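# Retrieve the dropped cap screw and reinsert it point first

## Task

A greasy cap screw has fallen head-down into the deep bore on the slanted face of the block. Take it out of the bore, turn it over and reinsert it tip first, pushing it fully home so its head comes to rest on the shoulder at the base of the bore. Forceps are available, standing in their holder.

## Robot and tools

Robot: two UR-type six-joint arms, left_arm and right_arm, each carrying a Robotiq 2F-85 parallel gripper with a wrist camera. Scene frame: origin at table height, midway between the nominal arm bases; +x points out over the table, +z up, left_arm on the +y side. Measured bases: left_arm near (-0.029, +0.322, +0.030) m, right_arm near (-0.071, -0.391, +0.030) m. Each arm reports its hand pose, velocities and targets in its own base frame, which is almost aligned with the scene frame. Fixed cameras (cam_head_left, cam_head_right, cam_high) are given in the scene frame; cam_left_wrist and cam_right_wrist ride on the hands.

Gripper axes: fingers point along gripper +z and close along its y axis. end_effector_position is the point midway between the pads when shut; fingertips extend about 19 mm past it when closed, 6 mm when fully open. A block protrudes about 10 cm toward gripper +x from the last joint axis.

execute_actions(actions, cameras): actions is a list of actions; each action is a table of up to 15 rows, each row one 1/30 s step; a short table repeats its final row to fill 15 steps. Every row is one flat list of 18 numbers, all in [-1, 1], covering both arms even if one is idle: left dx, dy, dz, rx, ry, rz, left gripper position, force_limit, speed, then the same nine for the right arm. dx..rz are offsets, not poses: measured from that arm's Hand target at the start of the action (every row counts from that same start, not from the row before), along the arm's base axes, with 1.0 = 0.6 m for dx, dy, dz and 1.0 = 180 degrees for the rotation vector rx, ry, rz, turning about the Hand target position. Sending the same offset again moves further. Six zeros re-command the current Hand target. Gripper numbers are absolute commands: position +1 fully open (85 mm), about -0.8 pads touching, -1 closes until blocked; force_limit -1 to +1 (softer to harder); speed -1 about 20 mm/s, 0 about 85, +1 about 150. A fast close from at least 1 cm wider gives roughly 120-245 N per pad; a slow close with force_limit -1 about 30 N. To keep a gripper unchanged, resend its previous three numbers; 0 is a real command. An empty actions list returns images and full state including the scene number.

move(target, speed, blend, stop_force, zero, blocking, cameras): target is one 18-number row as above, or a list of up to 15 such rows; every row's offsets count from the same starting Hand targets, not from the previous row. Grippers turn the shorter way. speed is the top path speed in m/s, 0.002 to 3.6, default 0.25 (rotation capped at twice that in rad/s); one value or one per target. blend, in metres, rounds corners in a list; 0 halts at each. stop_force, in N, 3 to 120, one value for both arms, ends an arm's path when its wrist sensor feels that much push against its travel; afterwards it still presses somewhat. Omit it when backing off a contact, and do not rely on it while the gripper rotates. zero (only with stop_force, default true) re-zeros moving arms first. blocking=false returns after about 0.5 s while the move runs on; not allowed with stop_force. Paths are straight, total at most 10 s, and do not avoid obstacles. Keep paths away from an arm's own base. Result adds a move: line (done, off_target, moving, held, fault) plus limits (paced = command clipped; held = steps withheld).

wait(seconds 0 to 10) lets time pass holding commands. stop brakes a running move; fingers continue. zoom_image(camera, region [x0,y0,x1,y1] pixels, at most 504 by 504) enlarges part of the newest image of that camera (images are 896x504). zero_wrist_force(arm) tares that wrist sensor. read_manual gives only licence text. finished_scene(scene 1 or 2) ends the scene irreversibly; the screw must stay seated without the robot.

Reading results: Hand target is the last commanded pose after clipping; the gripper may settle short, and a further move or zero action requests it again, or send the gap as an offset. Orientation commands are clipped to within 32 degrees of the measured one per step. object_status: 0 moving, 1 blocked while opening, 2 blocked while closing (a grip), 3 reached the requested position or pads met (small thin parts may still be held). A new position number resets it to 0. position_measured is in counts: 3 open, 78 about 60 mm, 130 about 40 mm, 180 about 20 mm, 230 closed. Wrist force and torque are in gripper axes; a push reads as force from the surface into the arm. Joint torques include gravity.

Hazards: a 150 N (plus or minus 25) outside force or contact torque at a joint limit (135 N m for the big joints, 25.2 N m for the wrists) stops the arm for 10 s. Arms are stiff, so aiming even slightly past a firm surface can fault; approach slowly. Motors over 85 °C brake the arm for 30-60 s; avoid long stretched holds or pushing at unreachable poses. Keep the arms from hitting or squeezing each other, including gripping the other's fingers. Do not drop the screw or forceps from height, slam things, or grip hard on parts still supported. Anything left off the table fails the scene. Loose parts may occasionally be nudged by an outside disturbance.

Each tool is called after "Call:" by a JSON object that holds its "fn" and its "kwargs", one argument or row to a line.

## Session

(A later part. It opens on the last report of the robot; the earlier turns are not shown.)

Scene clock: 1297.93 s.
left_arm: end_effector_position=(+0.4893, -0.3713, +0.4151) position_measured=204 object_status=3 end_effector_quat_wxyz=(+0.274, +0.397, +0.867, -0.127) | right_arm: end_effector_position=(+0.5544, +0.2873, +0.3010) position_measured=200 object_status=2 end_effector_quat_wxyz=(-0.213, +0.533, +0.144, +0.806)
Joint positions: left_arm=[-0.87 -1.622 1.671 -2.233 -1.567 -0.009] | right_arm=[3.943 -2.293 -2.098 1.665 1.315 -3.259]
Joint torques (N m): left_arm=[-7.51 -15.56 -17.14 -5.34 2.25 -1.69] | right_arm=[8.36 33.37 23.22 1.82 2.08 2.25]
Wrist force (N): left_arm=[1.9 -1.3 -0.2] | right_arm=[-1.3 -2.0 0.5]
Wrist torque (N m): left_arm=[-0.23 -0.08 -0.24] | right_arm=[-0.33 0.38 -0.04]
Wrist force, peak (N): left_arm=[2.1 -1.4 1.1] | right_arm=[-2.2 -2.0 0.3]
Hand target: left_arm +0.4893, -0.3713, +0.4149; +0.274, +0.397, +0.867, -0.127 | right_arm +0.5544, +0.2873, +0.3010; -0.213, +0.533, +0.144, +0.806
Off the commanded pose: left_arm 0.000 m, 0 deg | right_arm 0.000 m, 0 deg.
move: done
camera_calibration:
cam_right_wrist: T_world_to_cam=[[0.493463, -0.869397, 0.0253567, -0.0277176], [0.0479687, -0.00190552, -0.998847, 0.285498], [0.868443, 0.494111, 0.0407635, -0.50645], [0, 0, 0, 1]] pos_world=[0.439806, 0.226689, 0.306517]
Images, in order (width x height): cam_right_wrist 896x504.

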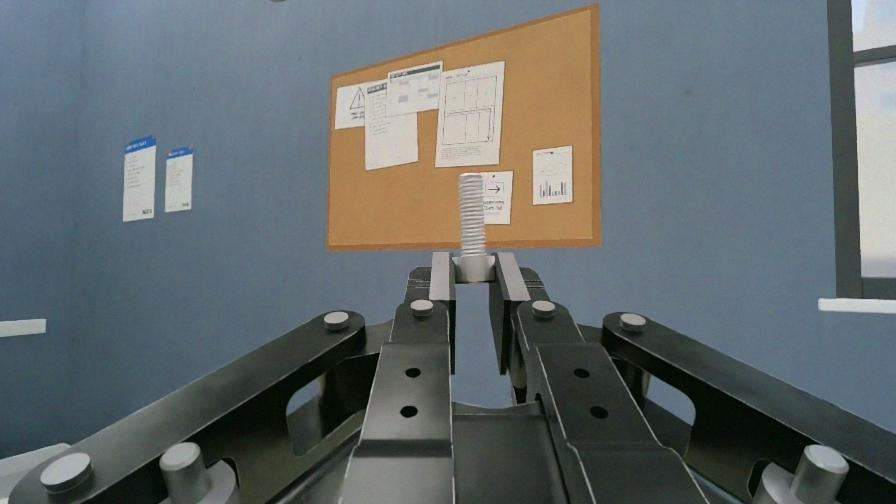

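Call:
{"fn": "move", "kwargs": {
  "target": [-0.133,0.40,0.1,0,0,0,-0.6,-1,-1,-0.12,-0.3,0,0,0,0,-1,-0.6,-1],
  "speed": 0.12
}}

Call:
{"fn": "move", "kwargs": {
  "target": [0,0,0,0,0,0,-0.6,-1,-1,0,0,0,-0.2035,0.3495,0,-1,-0.6,-1],
  "speed": 0.3
}}

Call:
{"fn": "move", "kwargs": {
  "target": [0,0,0,0,0,0,-0.6,-1,-1,0,0,0,-0.2035,0.3495,0,-1,-0.6,-1],
  "speed": 0.3,
  "cameras": ["cam_right_wrist","cam_high"]
}}

Scene clock: 1311.73 s.
left_arm: end_effector_position=(+0.4095, -0.1314, +0.4750) position_measured=204 object_status=3 end_effector_quat_wxyz=(+0.274, +0.397, +0.867, -0.127) | right_arm: end_effector_position=(+0.4823, +0.1073, +0.3010) position_measured=200 object_status=2 end_effector_quat_wxyz=(-0.213, +0.533, +0.144, +0.806)
Joint positions: left_arm=[-0.499 -2.014 1.798 -1.937 -1.777 0.298] | right_arm=[3.603 -2.223 -2.427 1.91 1.627 -3.124]
Joint torques (N m): left_arm=[4.73 -3.07 -17.11 -3.8 1.44 -0.44] | right_arm=[4.45 24.14 18.28 -0.7 -0.56 -2.51]
Wrist force (N): left_arm=[1.8 -1.1 0.5] | right_arm=[-1.1 -2.0 0.1]
Wrist torque (N m): left_arm=[-0.20 -0.07 -0.25] | right_arm=[-0.35 0.32 -0.01]
Wrist force, peak (N): left_arm=[3.1 -0.6 -0.7] | right_arm=[-2.0 -3.2 1.7]
Hand target: left_arm +0.4095, -0.1313, +0.4749; +0.274, +0.397, +0.867, -0.127 | right_arm +0.4824, +0.1073, +0.3010; -0.213, +0.533, +0.144, +0.806
Off the commanded pose: left_arm 0.000 m, 0 deg | right_arm 0.000 m, 0 deg.
move: done

Scene clock: 1314.40 s.
left_arm: end_effector_position=(+0.4095, -0.1313, +0.4749) position_measured=204 object_status=3 end_effector_quat_wxyz=(+0.274, +0.397, +0.867, -0.127) | right_arm: end_effector_position=(+0.4823, +0.1074, +0.3009) position_measured=200 object_status=2 end_effector_quat_wxyz=(-0.086, +0.906, +0.248, +0.333) end_effector_velocity=(-0.001, +0.000, -0.002) end_effector_angular_velocity=(-0.001, +0.006, +0.001)
Joint positions: left_arm=[-0.499 -2.014 1.799 -1.937 -1.777 0.299] | right_arm=[3.618 -1.253 -2.236 -0.523 1.599 -3.189]
Joint velocities: left_arm=[within noise] | right_arm=[0 -0.001 0 -0.005 0.002 0]
Joint torques (N m): left_arm=[8.72 -3.63 -18.5 -2.39 -1.71 1.63] | right_arm=[-7.14 18.66 29.55 1.64 2.1 -0.34]
Wrist force (N): left_arm=[1.9 -1.3 0.7] | right_arm=[-0.6 -0.5 -0.2]
Wrist torque (N m): left_arm=[-0.24 -0.08 -0.25] | right_arm=[-0.06 -0.11 -0.04]
Wrist force, peak (N): left_arm=[2.1 -1.4 0.6] | right_arm=[-2.0 -2.1 0.3]
Hand target: left_arm +0.4095, -0.1313, +0.4749; +0.274, +0.397, +0.867, -0.127 | right_arm +0.4824, +0.1073, +0.3010; -0.086, +0.906, +0.248, +0.333
Off the commanded pose: left_arm 0.000 m, 0 deg | right_arm 0.000 m, 0 deg.
move: done

Scene clock: 1317.07 s.
left_arm: end_effector_position=(+0.4095, -0.1313, +0.4749) position_measured=204 object_status=3 end_effector_quat_wxyz=(+0.274, +0.397, +0.867, -0.127) | right_arm: end_effector_position=(+0.4823, +0.1074, +0.3010) position_measured=200 object_status=2 end_effector_quat_wxyz=(+0.074, +0.925, +0.254, -0.271) end_effector_velocity=(-0.001, -0.001, +0.001) end_effector_angular_velocity=(-0.003, +0.003, +0.001)
Joint positions: left_arm=[-0.499 -2.014 1.799 -1.937 -1.777 0.299] | right_arm=[3.643 -1.898 -1.227 -2.155 1.553 -3.171]
Joint velocities: left_arm=[within noise] | right_arm=[0 0.001 0 -0.005 -0.001 0]
Joint torques (N m): left_arm=[9.87 -7.67 -17.03 -2.23 -1.66 1.81] | right_arm=[-3.36 29.08 29.28 -0.62 1.92 -0.9]
Wrist force (N): left_arm=[1.9 -1.1 0.4] | right_arm=[0.6 -0.4 0.9]
Wrist torque (N m): left_arm=[-0.21 -0.09 -0.24] | right_arm=[0.04 -0.52 -0.24]
Wrist force, peak (N): left_arm=[2.3 -1.3 0.5] | right_arm=[1.8 -0.3 0.9]
Hand target: left_arm +0.4095, -0.1313, +0.4749; +0.274, +0.397, +0.867, -0.127 | right_arm +0.4824, +0.1073, +0.3010; +0.074, +0.925, +0.254, -0.271
Off the commanded pose: left_arm 0.000 m, 0 deg | right_arm 0.000 m, 0 deg.
move: done
camera_calibration:
cam_right_wrist: T_world_to_cam=[[0.523201, -0.852085, -0.014548, -0.152828], [-0.503798, -0.323022, 0.801152, 0.047447], [-0.687349, -0.411834, -0.598284, 0.684955], [0, 0, 0, 1]] pos_world=[0.574667, 0.167192, 0.369562]
Images, in order (width x height): cam_high 896x504, cam_right_wrist 896x504.

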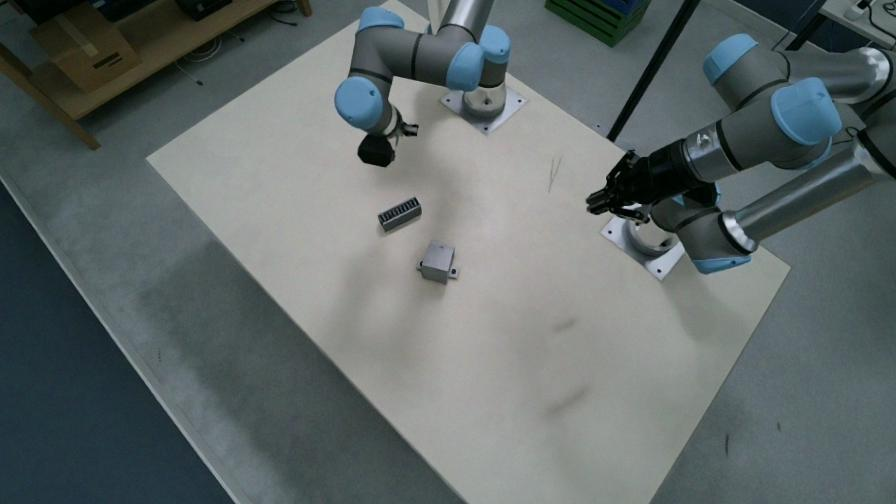

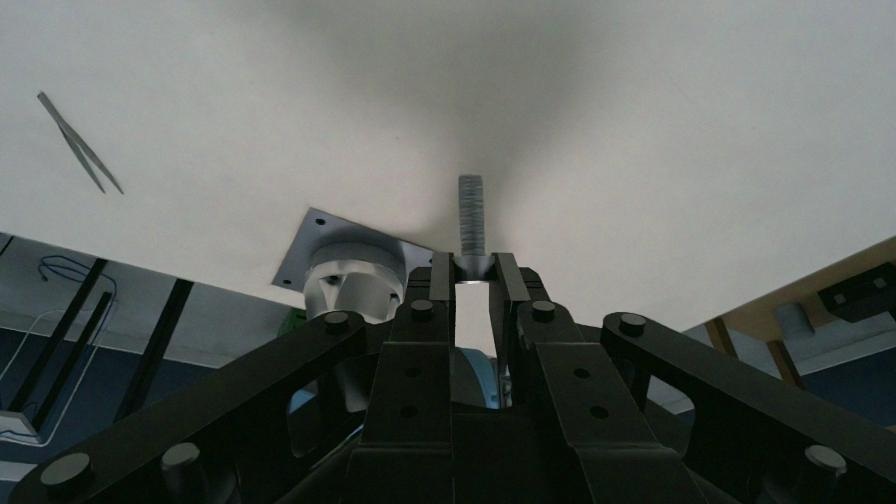

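Call:
{"fn": "move", "kwargs": {
  "target": [0,0,0,0,0,0,-0.6,-1,-1,0.0185,0.290,-0.278,0,0,0,-1,-0.6,-1],
  "speed": 0.12,
  "cameras": ["all"]
}}

Call:
{"fn": "zoom_image", "kwargs": {
  "camera": "cam_high",
  "region": [340, 170, 520, 320]
}}

Scene clock: 1329.80 s.
left_arm: end_effector_position=(+0.4095, -0.1313, +0.4749) position_measured=204 object_status=3 end_effector_quat_wxyz=(+0.274, +0.397, +0.867, -0.127) | right_arm: end_effector_position=(+0.4935, +0.2815, +0.1343) position_measured=200 object_status=2 end_effector_quat_wxyz=(+0.074, +0.926, +0.255, -0.271)
Joint positions: left_arm=[-0.499 -2.014 1.799 -1.937 -1.777 0.299] | right_arm=[3.853 -2.154 -1.281 -1.839 1.666 -2.994]
Joint torques (N m): left_arm=[11.46 -9.12 -17.95 -2.25 -1.68 1.56] | right_arm=[-14.46 46.87 13.68 -0.19 -1.68 -2.5]
Wrist force (N): left_arm=[1.8 -1.2 0.7] | right_arm=[0.6 -0.3 0.6]
Wrist torque (N m): left_arm=[-0.23 -0.06 -0.25] | right_arm=[0.02 -0.52 -0.15]
Wrist force, peak (N): left_arm=[2.1 -1.5 0.6] | right_arm=[2.6 -1.4 1.3]
Hand target: left_arm +0.4095, -0.1313, +0.4749; +0.274, +0.397, +0.867, -0.127 | right_arm +0.4935, +0.2813, +0.1342; +0.074, +0.925, +0.254, -0.271
Off the commanded pose: left_arm 0.000 m, 0 deg | right_arm 0.000 m, 0 deg.
move: done
camera_calibration:
cam_left_wrist: T_world_to_cam=[[0.763233, 0.646119, -0.00246568, -0.219193], [0.375455, -0.440398, 0.815526, -0.580834], [0.525841, -0.623362, -0.578715, 0.103479], [0, 0, 0, 1]] pos_world=[0.330959, -0.0496683, 0.53303]
cam_right_wrist: T_world_to_cam=[[0.523267, -0.852042, -0.0147032, -0.0127859], [-0.503875, -0.323269, 0.801004, 0.242959], [-0.687242, -0.41173, -0.598478, 0.66462], [0, 0, 0, 1]] pos_world=[0.585866, 0.341291, 0.202961]

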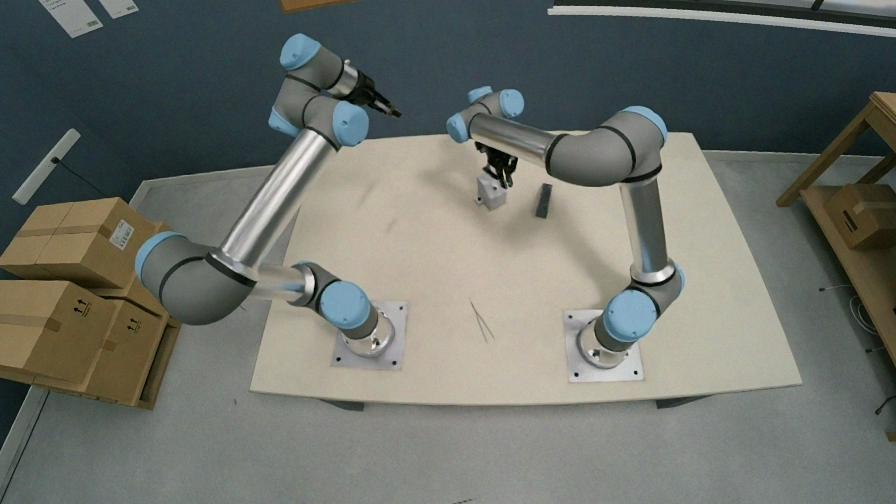

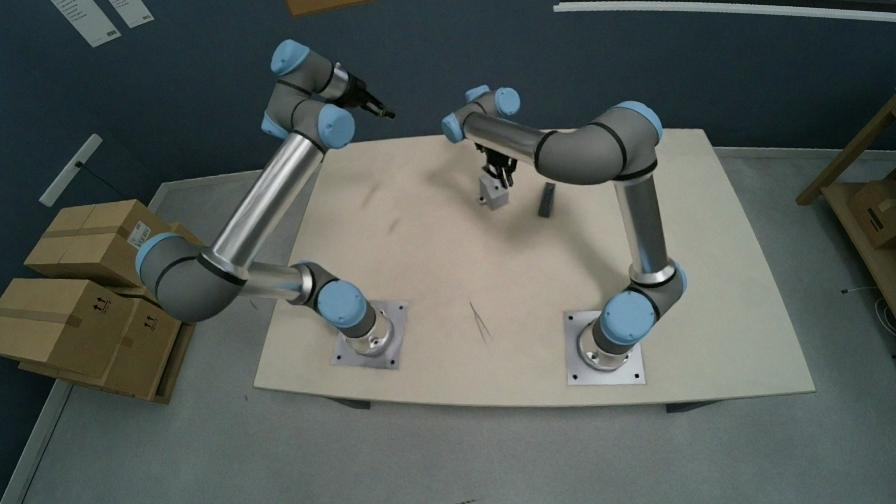

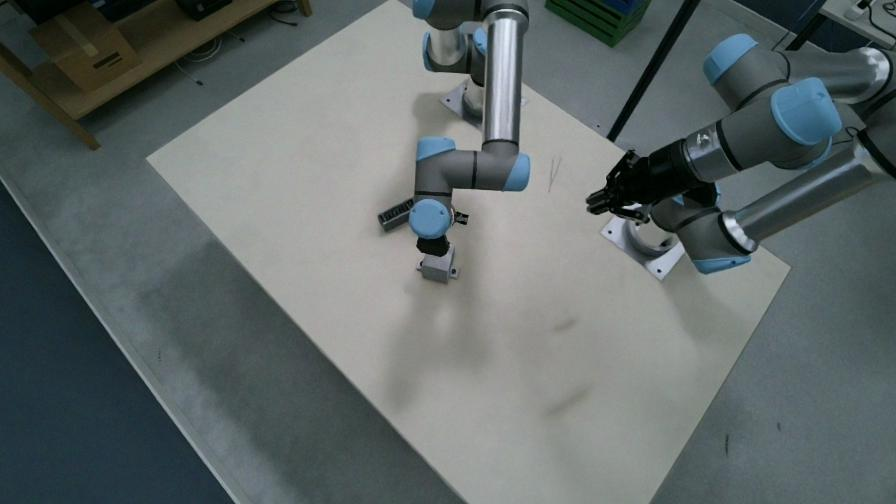

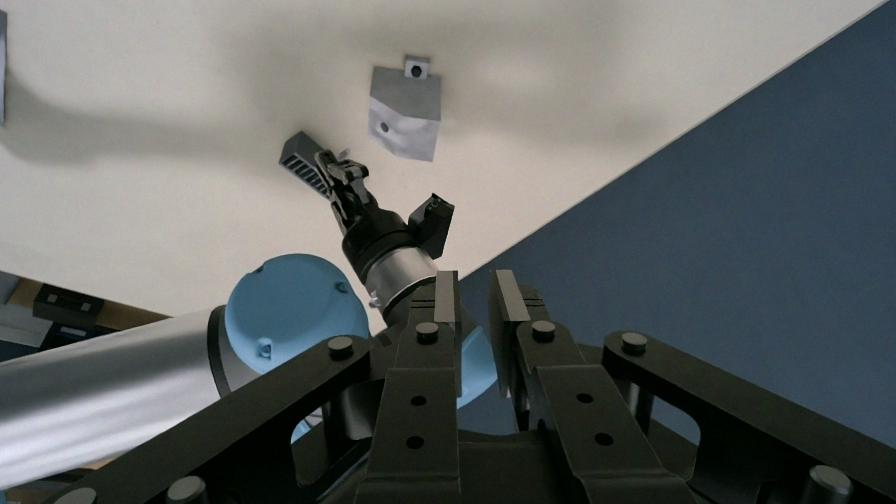

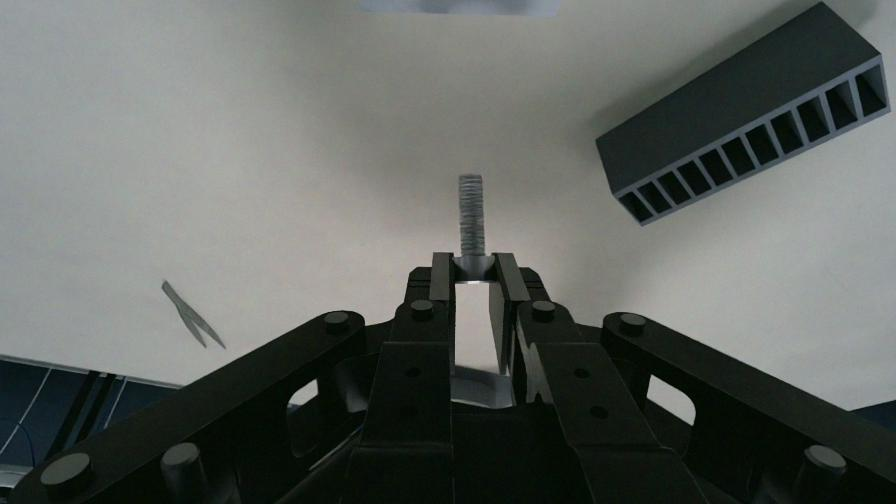

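Scaled by 2.800 from the camera's 896x504 image, which has a finer 1280x720 frame.

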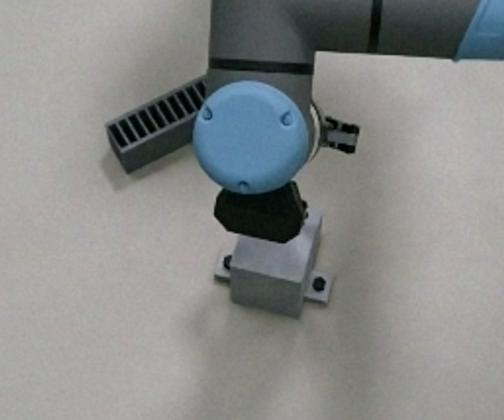

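Call:
{"fn": "zoom_image", "kwargs": {
  "camera": "cam_left_wrist",
  "region": [300, 40, 460, 200]
}}

Scaled by 3.150 from the camera's 896x504 image, which has a finer 1280x720 frame.

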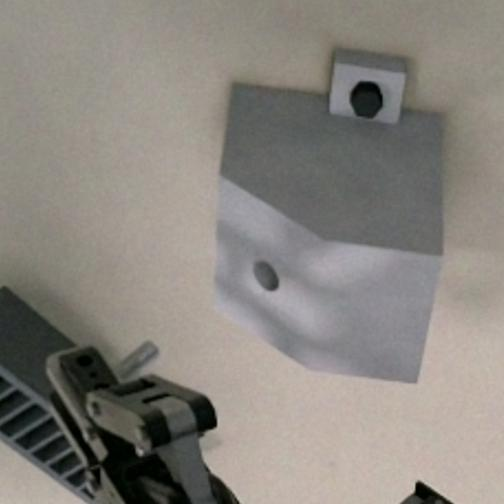

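Call:
{"fn": "move", "kwargs": {
  "target": [0.027,-0.22,-0.483,0,0,0,-0.6,-1,-1,0,0,0,0,0,0,-1,-0.6,-1],
  "speed": 0.15,
  "cameras": ["cam_left_wrist"]
}}

Scene clock: 1341.90 s.
left_arm: end_effector_position=(+0.4257, -0.2633, +0.1851) position_measured=204 object_status=3 end_effector_quat_wxyz=(+0.274, +0.397, +0.867, -0.127) | right_arm: end_effector_position=(+0.4935, +0.2813, +0.1342) position_measured=200 object_status=2 end_effector_quat_wxyz=(+0.074, +0.925, +0.254, -0.271)
Joint positions: left_arm=[-0.806 -1.688 2.368 -2.863 -1.603 0.043] | right_arm=[3.853 -2.154 -1.282 -1.839 1.666 -2.994]
Joint torques (N m): left_arm=[6.04 -8.29 -24.09 -4.69 -1.99 1.29] | right_arm=[-14.28 41.81 12.37 2.13 -1.31 -2]
Wrist force (N): left_arm=[1.7 -1.0 -0.1] | right_arm=[0.7 -0.3 0.6]
Wrist torque (N m): left_arm=[-0.16 -0.04 -0.32] | right_arm=[0.04 -0.55 -0.15]
Wrist force, peak (N): left_arm=[2.6 -1.5 2.0] | right_arm=[1.1 -0.1 0.9]
Hand target: left_arm +0.4257, -0.2633, +0.1851; +0.274, +0.397, +0.867, -0.127 | right_arm +0.4935, +0.2813, +0.1342; +0.074, +0.925, +0.254, -0.271
Off the commanded pose: left_arm 0.000 m, 0 deg | right_arm 0.000 m, 0 deg.
move: done
camera_calibration:
cam_left_wrist: T_world_to_cam=[[0.763233, 0.646119, -0.00246568, -0.146984], [0.375455, -0.440398, 0.815526, -0.40871], [0.525841, -0.623362, -0.578715, -0.155035], [0, 0, 0, 1]] pos_world=[0.347159, -0.181668, 0.24323]
Images, in order (width x height): cam_left_wrist 896x504.

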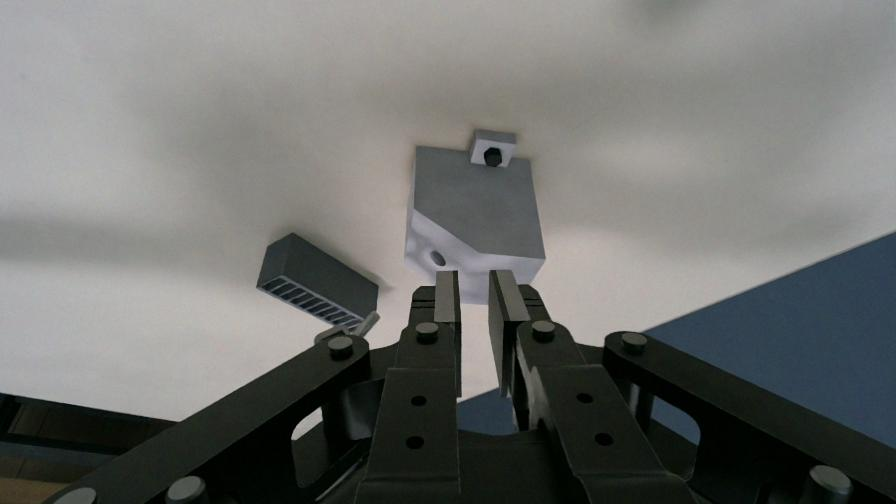

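Call:
{"fn": "move", "kwargs": {
  "target": [0.087,0,0.085,0,0,0,-0.6,-1,-1,0,0,0,0,0,0,-1,-0.6,-1],
  "speed": 0.15,
  "cameras": ["cam_left_wrist"]
}}

Call:
{"fn": "zoom_image", "kwargs": {
  "camera": "cam_left_wrist",
  "region": [240, 110, 480, 290]
}}

Scene clock: 1346.80 s.
left_arm: end_effector_position=(+0.4778, -0.2633, +0.2360) position_measured=204 object_status=3 end_effector_quat_wxyz=(+0.274, +0.397, +0.867, -0.127) | right_arm: end_effector_position=(+0.4935, +0.2813, +0.1342) position_measured=200 object_status=2 end_effector_quat_wxyz=(+0.074, +0.925, +0.254, -0.271)
Joint positions: left_arm=[-0.707 -1.648 2.174 -2.704 -1.66 0.124] | right_arm=[3.853 -2.154 -1.282 -1.839 1.666 -2.994]
Joint torques (N m): left_arm=[-0.4 -28.84 -29.41 -2.52 2.03 -0.68] | right_arm=[-13.72 43.36 12.55 2.22 -1.1 -1.77]
Wrist force (N): left_arm=[1.9 -1.1 0.5] | right_arm=[0.7 -0.3 0.8]
Wrist torque (N m): left_arm=[-0.19 -0.07 -0.23] | right_arm=[0.02 -0.53 -0.15]
Wrist force, peak (N): left_arm=[3.7 -2.3 0.9] | right_arm=[1.0 0.0 0.9]
Hand target: left_arm +0.4779, -0.2633, +0.2361; +0.274, +0.397, +0.867, -0.127 | right_arm +0.4935, +0.2813, +0.1342; +0.074, +0.925, +0.254, -0.271
Off the commanded pose: left_arm 0.000 m, 0 deg | right_arm 0.000 m, 0 deg.
move: done
camera_calibration:
cam_left_wrist: T_world_to_cam=[[0.763215, 0.646139, -0.00263388, -0.186639], [0.375634, -0.440372, 0.815458, -0.469865], [0.525739, -0.623359, -0.578811, -0.152958], [0, 0, 0, 1]] pos_world=[0.399359, -0.181668, 0.294129]
Images, in order (width x height): cam_left_wrist 896x504.

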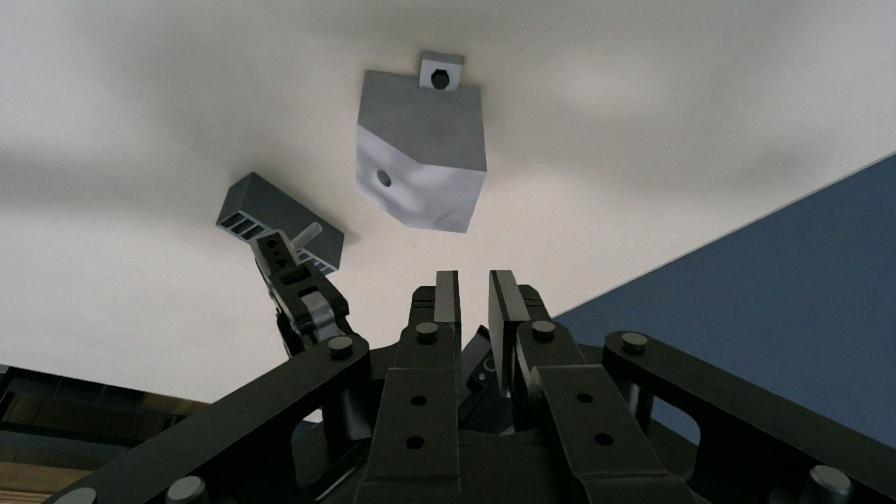

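Scaled by 2.100 from the camera's 896x504 image, which has a finer 1280x720 frame.

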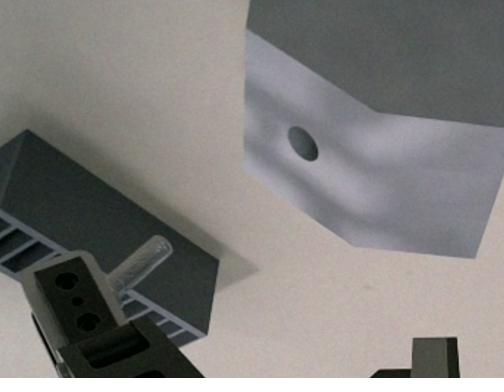

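Call:
{"fn": "move", "kwargs": {
  "target": [0,0,0,0,0,0,-0.6,-1,-1,0.038,0.0226,-0.0545,-0.0157,-0.0093,-0.0128,-1,-0.6,-1],
  "speed": 0.06,
  "cameras": ["cam_left_wrist","cam_right_wrist"]
}}

Call:
{"fn": "zoom_image", "kwargs": {
  "camera": "cam_left_wrist",
  "region": [280, 110, 460, 260]
}}

Call:
{"fn": "zoom_image", "kwargs": {
  "camera": "cam_right_wrist",
  "region": [370, 100, 570, 300]
}}

Scene clock: 1357.23 s.
left_arm: end_effector_position=(+0.4779, -0.2633, +0.2361) position_measured=204 object_status=3 end_effector_quat_wxyz=(+0.274, +0.397, +0.867, -0.127) | right_arm: end_effector_position=(+0.5105, +0.2915, +0.1096) position_measured=200 object_status=2 end_effector_quat_wxyz=(+0.090, +0.931, +0.235, -0.266)
Joint positions: left_arm=[-0.707 -1.648 2.174 -2.704 -1.66 0.124] | right_arm=[3.855 -2.22 -1.237 -1.82 1.647 -2.944]
Joint torques (N m): left_arm=[6.48 -28.29 -32 -2.1 2.11 1.23] | right_arm=[7.56 57.29 24.03 -0.37 -0.46 -0.23]
Wrist force (N): left_arm=[1.9 -1.0 0.3] | right_arm=[0.7 -0.5 0.9]
Wrist torque (N m): left_arm=[-0.19 -0.07 -0.23] | right_arm=[0.00 -0.53 -0.25]
Wrist force, peak (N): left_arm=[2.1 -1.2 0.6] | right_arm=[4.4 -0.5 2.6]
Hand target: left_arm +0.4779, -0.2633, +0.2361; +0.274, +0.397, +0.867, -0.127 | right_arm +0.5105, +0.2914, +0.1097; +0.090, +0.931, +0.235, -0.266 (not the last commanded pose)
Off the commanded pose: left_arm 0.000 m, 0 deg | right_arm 0.011 m, 1 deg.
move: held (right_arm; a check stopped the path); limits=held
pose unreachable (right arm): on one or more control steps of this call, first in action 0 (counted from 0), this arm could not follow its commanded pose, so it was not sent that pose on those steps. It may still have moved: this result reports where it is.
cause: moving toward the commanded pose would bring a part of the arm too close to another arm (a part of this arm just beyond joint 3 (elbow) and the left arm's gripper, 8 mm apart when this arm was first held).
camera_calibration:
cam_left_wrist: T_world_to_cam=[[0.763233, 0.646119, -0.00246568, -0.186699], [0.375455, -0.440398, 0.815526, -0.4699], [0.525841, -0.623362, -0.578715, -0.152969], [0, 0, 0, 1]] pos_world=[0.399359, -0.181668, 0.29423]
cam_right_wrist: T_world_to_cam=[[0.497075, -0.867247, 0.0282791, -0.000446287], [-0.530463, -0.277929, 0.800852, 0.274912], [-0.686677, -0.413085, -0.598194, 0.665797], [0, 0, 0, 1]] pos_world=[0.60324, 0.351049, 0.178124]
Images, in order (width x height): cam_left_wrist 896x504, cam_right_wrist 896x504.

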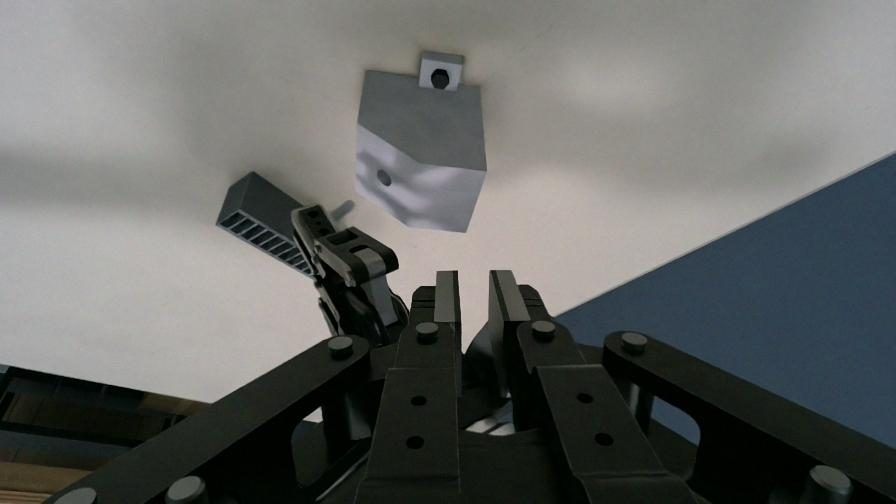

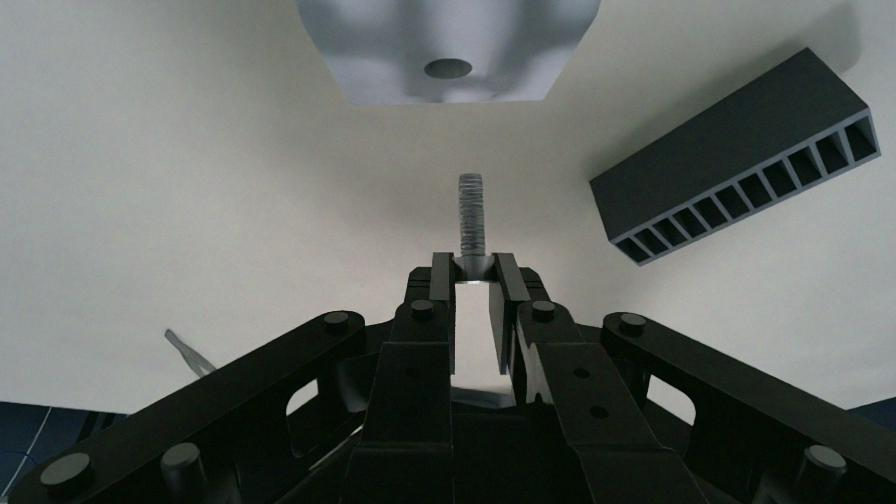

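Scaled by 2.800 from the camera's 896x504 image, which has a finer 1280x720 frame.

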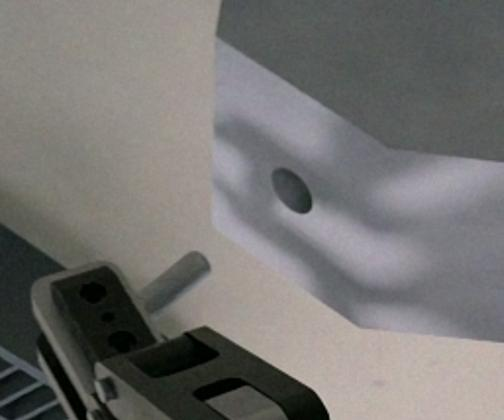

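Scaled by 2.520 from the camera's 896x504 image, which has a finer 1280x720 frame.

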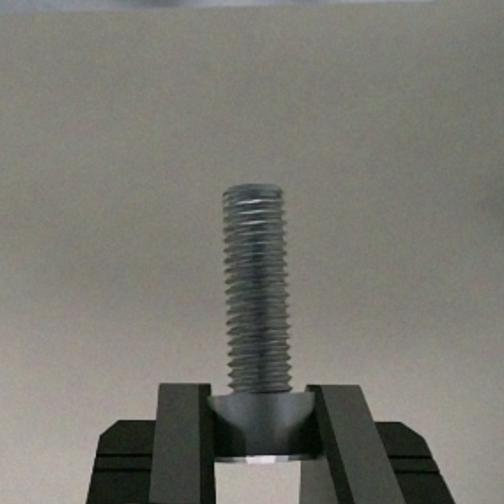

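Call:
{"fn": "move", "kwargs": {
  "target": [-0.07,0.12,0.02,0,0,0,-0.6,-1,-1,0,0,0,0,0,0,-1,-0.6,-1],
  "speed": 0.12
}}

Call:
{"fn": "move", "kwargs": {
  "target": [0,0,0,0,0,0,-0.6,-1,-1,0.0153,0.0197,-0.0245,0,0,0,-1,-0.6,-1],
  "speed": 0.06,
  "cameras": ["cam_left_wrist","cam_right_wrist"]
}}

Call:
{"fn": "zoom_image", "kwargs": {
  "camera": "cam_right_wrist",
  "region": [370, 50, 570, 250]
}}

Scene clock: 1368.80 s.
left_arm: end_effector_position=(+0.4359, -0.1913, +0.2481) position_measured=204 object_status=3 end_effector_quat_wxyz=(+0.274, +0.397, +0.867, -0.127) | right_arm: end_effector_position=(+0.5105, +0.2914, +0.1097) position_measured=200 object_status=2 end_effector_quat_wxyz=(+0.090, +0.931, +0.235, -0.266)
Joint positions: left_arm=[-0.621 -1.841 2.289 -2.619 -1.709 0.196] | right_arm=[3.855 -2.22 -1.237 -1.82 1.647 -2.944]
Joint torques (N m): left_arm=[-3.73 -16.36 -27.35 -4.36 2.06 -1] | right_arm=[-11.13 56.46 12.83 -0.5 2.15 -2.34]
Wrist force (N): left_arm=[1.8 -1.3 0.5] | right_arm=[0.4 -0.4 0.8]
Wrist torque (N m): left_arm=[-0.22 -0.05 -0.25] | right_arm=[0.02 -0.49 -0.25]
Wrist force, peak (N): left_arm=[3.2 -0.7 -0.6] | right_arm=[0.9 -0.5 1.0]
Hand target: left_arm +0.4359, -0.1913, +0.2481; +0.274, +0.397, +0.867, -0.127 | right_arm +0.5105, +0.2914, +0.1097; +0.090, +0.931, +0.235, -0.266
Off the commanded pose: left_arm 0.000 m, 0 deg | right_arm 0.000 m, 0 deg.
move: done

Scene clock: 1369.57 s.
left_arm: end_effector_position=(+0.4359, -0.1913, +0.2481) position_measured=204 object_status=3 end_effector_quat_wxyz=(+0.274, +0.397, +0.867, -0.127) | right_arm: end_effector_position=(+0.5198, +0.3034, +0.0950) position_measured=200 object_status=2 end_effector_quat_wxyz=(+0.090, +0.931, +0.235, -0.266) end_effector_velocity=(-0.002, -0.001, +0.000) end_effector_angular_velocity=(-0.003, +0.004, +0.000)
Joint positions: left_arm=[-0.621 -1.841 2.289 -2.619 -1.709 0.196] | right_arm=[3.859 -2.265 -1.199 -1.813 1.649 -2.941]
Joint velocities: left_arm=[within noise] | right_arm=[0 0.002 -0.005 -0.003 0 0]
Joint torques (N m): left_arm=[-5.93 -20.85 -22.23 -2.81 2.04 1.21] | right_arm=[5.37 57.5 11.73 -0.12 1.41 1.08]
Wrist force (N): left_arm=[1.8 -1.2 0.3] | right_arm=[0.5 -0.3 0.6]
Wrist torque (N m): left_arm=[-0.22 -0.06 -0.24] | right_arm=[0.03 -0.51 -0.25]
Wrist force, peak (N): left_arm=[2.2 -1.3 0.3] | right_arm=[1.5 -0.4 1.0]
Hand target: left_arm +0.4359, -0.1913, +0.2481; +0.274, +0.397, +0.867, -0.127 | right_arm +0.5197, +0.3033, +0.0950; +0.090, +0.931, +0.235, -0.266
Off the commanded pose: left_arm 0.000 m, 0 deg | right_arm 0.000 m, 0 deg.
move: done
camera_calibration:
cam_left_wrist: T_world_to_cam=[[0.763209, 0.646147, -0.00251752, -0.201107], [0.375461, -0.440305, 0.815573, -0.432215], [0.525872, -0.623398, -0.578648, -0.0790924], [0, 0, 0, 1]] pos_world=[0.357359, -0.109668, 0.30623]
cam_right_wrist: T_world_to_cam=[[0.497108, -0.867232, 0.0281596, 0.00570689], [-0.53057, -0.27813, 0.800711, 0.294954], [-0.68657, -0.412981, -0.598388, 0.668224], [0, 0, 0, 1]] pos_world=[0.612439, 0.362948, 0.163523]
Images, in order (width x height): cam_left_wrist 896x504, cam_right_wrist 896x504.

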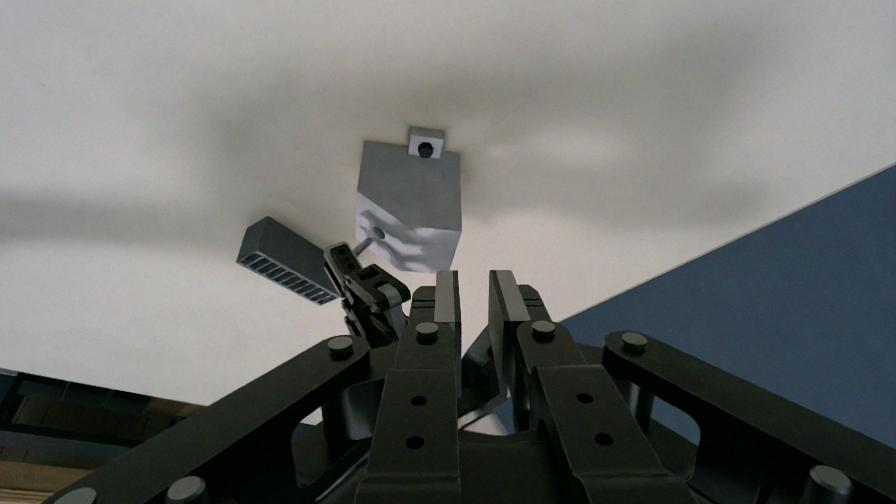

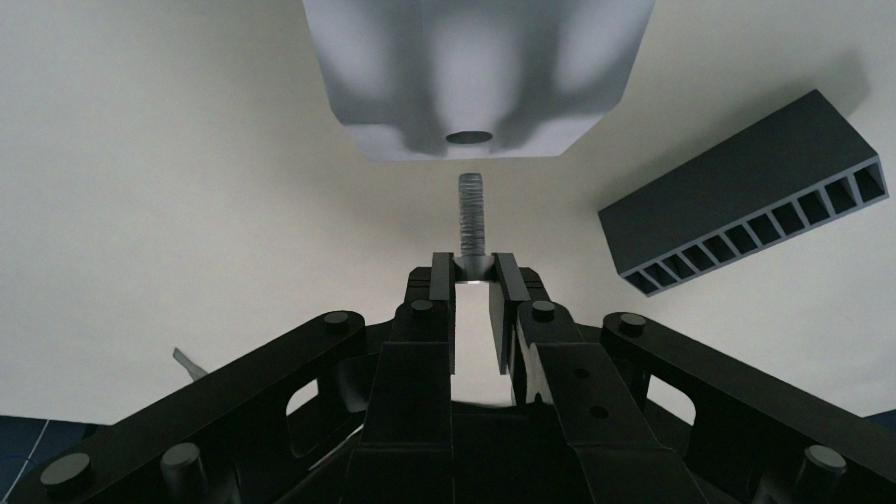

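Scaled by 2.520 from the camera's 896x504 image, which has a finer 1280x720 frame.

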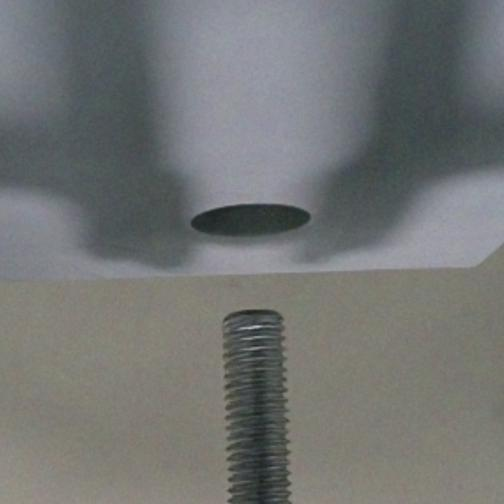

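Call:
{"fn": "zoom_image", "kwargs": {
  "camera": "cam_left_wrist",
  "region": [330, 200, 430, 280]
}}

Scaled by 5.040 from the camera's 896x504 image, which has a finer 1280x720 frame.

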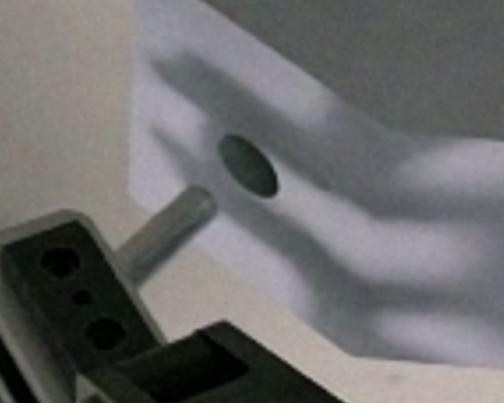

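Call:
{"fn": "move", "kwargs": {
  "target": [0,0,0,0,0,0,-0.6,-1,-1,0.01725,0.01023,-0.0287,0,0,0,-1,-0.6,-1],
  "speed": 0.02,
  "stop_force": 6,
  "cameras": ["cam_left_wrist","cam_right_wrist"]
}}

Call:
{"fn": "zoom_image", "kwargs": {
  "camera": "cam_right_wrist",
  "region": [370, 100, 570, 300]
}}

Call:
{"fn": "zoom_image", "kwargs": {
  "camera": "cam_left_wrist",
  "region": [330, 200, 430, 280]
}}

Scene clock: 1379.83 s.
left_arm: end_effector_position=(+0.4359, -0.1913, +0.2481) position_measured=204 object_status=3 end_effector_quat_wxyz=(+0.274, +0.397, +0.867, -0.127) | right_arm: end_effector_position=(+0.5300, +0.3094, +0.0778) position_measured=200 object_status=2 end_effector_quat_wxyz=(+0.090, +0.931, +0.235, -0.266)
Joint positions: left_arm=[-0.621 -1.841 2.289 -2.619 -1.709 0.196] | right_arm=[3.856 -2.309 -1.169 -1.799 1.648 -2.943]
Joint torques (N m): left_arm=[-7.33 -21.78 -16.43 -2.62 1.19 1.17] | right_arm=[-5.33 59.47 12.52 -0.58 -0.31 -0.67]
Wrist force (N): left_arm=[1.9 -1.0 0.3] | right_arm=[0.5 -0.3 0.8]
Wrist torque (N m): left_arm=[-0.18 -0.08 -0.24] | right_arm=[0.03 -0.50 -0.16]
Wrist force, peak (N): left_arm=[2.1 -1.4 0.5] | right_arm=[1.0 -0.3 1.1]
Hand target: left_arm +0.4359, -0.1913, +0.2481; +0.274, +0.397, +0.867, -0.127 | right_arm +0.5300, +0.3094, +0.0778; +0.090, +0.931, +0.235, -0.266
Off the commanded pose: left_arm 0.000 m, 0 deg | right_arm 0.000 m, 0 deg.
move: done
camera_calibration:
cam_left_wrist: T_world_to_cam=[[0.763233, 0.646119, -0.00246568, -0.201135], [0.375455, -0.440398, 0.815526, -0.432209], [0.525841, -0.623362, -0.578715, -0.0790571], [0, 0, 0, 1]] pos_world=[0.357359, -0.109668, 0.30623]
cam_right_wrist: T_world_to_cam=[[0.49713, -0.867215, 0.0282606, 0.006243], [-0.530326, -0.277908, 0.80095, 0.315672], [-0.686742, -0.413164, -0.598064, 0.667551], [0, 0, 0, 1]] pos_world=[0.622741, 0.36895, 0.146224]
Images, in order (width x height): cam_left_wrist 896x504, cam_right_wrist 896x504.

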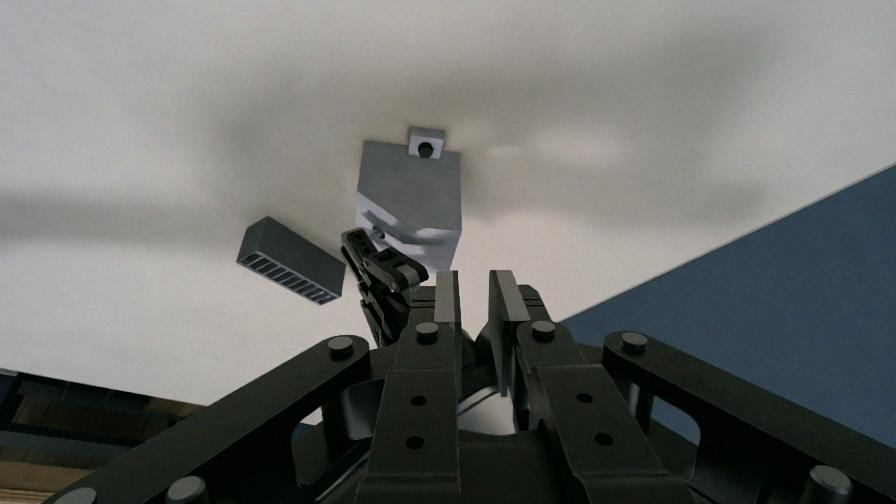

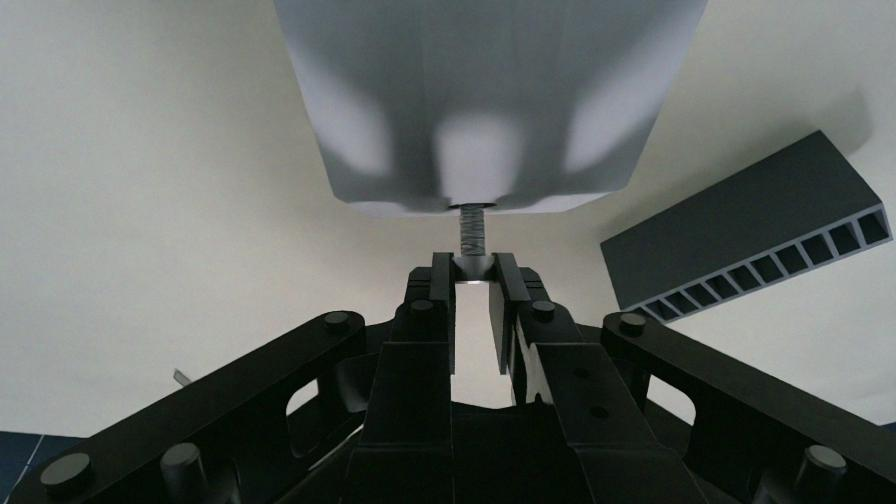

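Scaled by 2.520 from the camera's 896x504 image, which has a finer 1280x720 frame.

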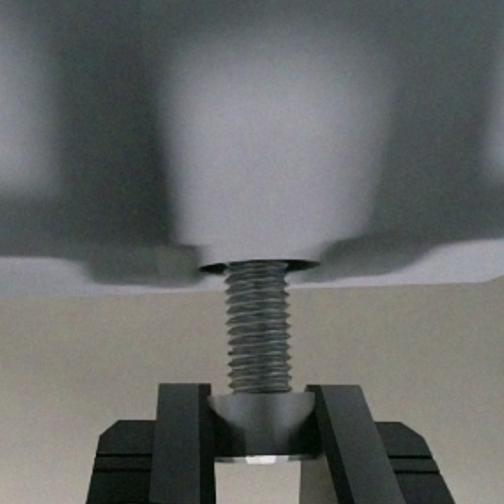

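Scaled by 5.040 from the camera's 896x504 image, which has a finer 1280x720 frame.

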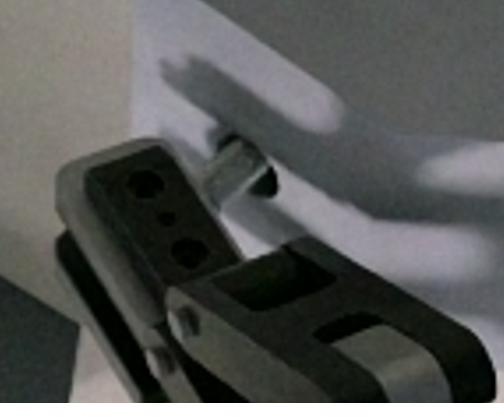

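Call:
{"fn": "move", "kwargs": {
  "target": [0,0,0,0,0,0,-0.6,-1,-1,0.0107,0.0063,-0.0177,0,0,0,-1,-0.6,-1],
  "speed": 0.012,
  "stop_force": 4,
  "cameras": ["cam_left_wrist","cam_right_wrist"]
}}

Call:
{"fn": "zoom_image", "kwargs": {
  "camera": "cam_right_wrist",
  "region": [400, 180, 540, 320]
}}

Call:
{"fn": "zoom_image", "kwargs": {
  "camera": "cam_left_wrist",
  "region": [330, 200, 430, 280]
}}

Scene clock: 1386.90 s.
left_arm: end_effector_position=(+0.4359, -0.1913, +0.2481) position_measured=204 object_status=3 end_effector_quat_wxyz=(+0.274, +0.397, +0.867, -0.127) | right_arm: end_effector_position=(+0.5364, +0.3132, +0.0671) position_measured=200 object_status=2 end_effector_quat_wxyz=(+0.090, +0.931, +0.235, -0.266)
Joint positions: left_arm=[-0.621 -1.841 2.289 -2.619 -1.709 0.196] | right_arm=[3.854 -2.336 -1.149 -1.792 1.647 -2.945]
Joint torques (N m): left_arm=[-8.33 -22 -15.67 -2.72 0.99 1.2] | right_arm=[-7.68 60.45 11.91 -0.16 -0.66 -1.28]
Wrist force (N): left_arm=[2.0 -1.4 0.5] | right_arm=[0.5 -0.3 0.8]
Wrist torque (N m): left_arm=[-0.26 -0.09 -0.24] | right_arm=[0.02 -0.50 -0.16]
Wrist force, peak (N): left_arm=[2.3 -1.3 0.5] | right_arm=[0.7 -0.5 1.1]
Hand target: left_arm +0.4359, -0.1913, +0.2481; +0.274, +0.397, +0.867, -0.127 | right_arm +0.5364, +0.3132, +0.0671; +0.090, +0.931, +0.235, -0.266
Off the commanded pose: left_arm 0.000 m, 0 deg | right_arm 0.000 m, 0 deg.
move: done
camera_calibration:
cam_left_wrist: T_world_to_cam=[[0.763233, 0.646119, -0.00246568, -0.201135], [0.375455, -0.440398, 0.815526, -0.432209], [0.525841, -0.623362, -0.578715, -0.0790571], [0, 0, 0, 1]] pos_world=[0.357359, -0.109668, 0.30623]
cam_right_wrist: T_world_to_cam=[[0.49713, -0.867215, 0.0282606, 0.00665917], [-0.530326, -0.277908, 0.80095, 0.328692], [-0.686742, -0.413164, -0.598064, 0.667117], [0, 0, 0, 1]] pos_world=[0.629141, 0.37275, 0.135524]
Images, in order (width x height): cam_left_wrist 896x504, cam_right_wrist 896x504.

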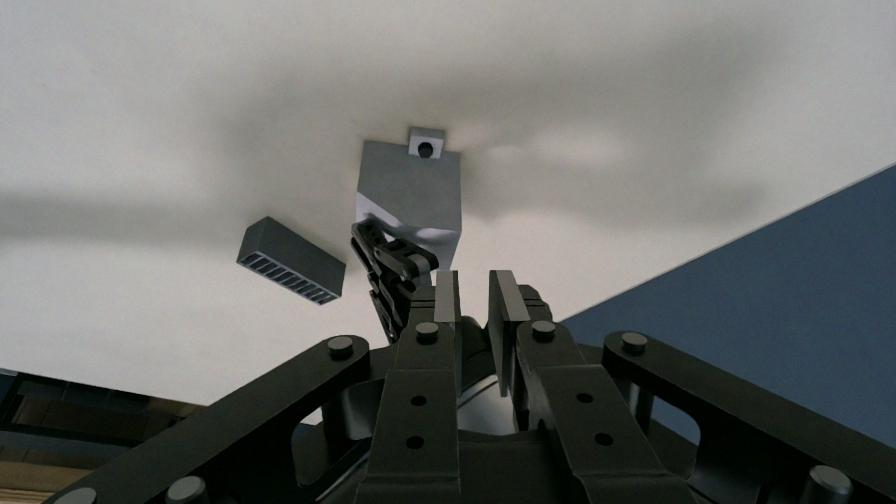

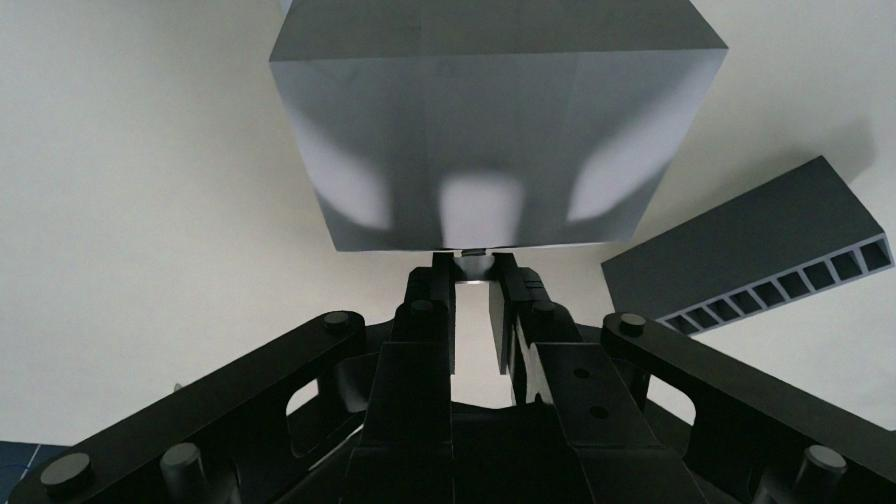

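Scaled by 3.600 from the camera's 896x504 image, which has a finer 1280x720 frame.

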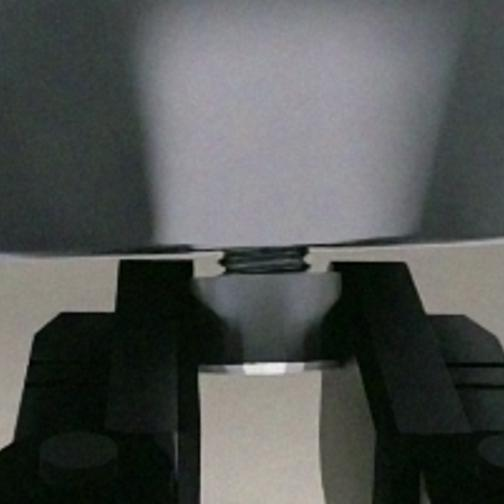

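Scaled by 5.040 from the camera's 896x504 image, which has a finer 1280x720 frame.

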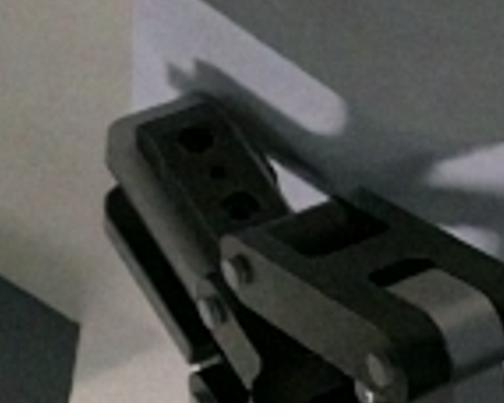

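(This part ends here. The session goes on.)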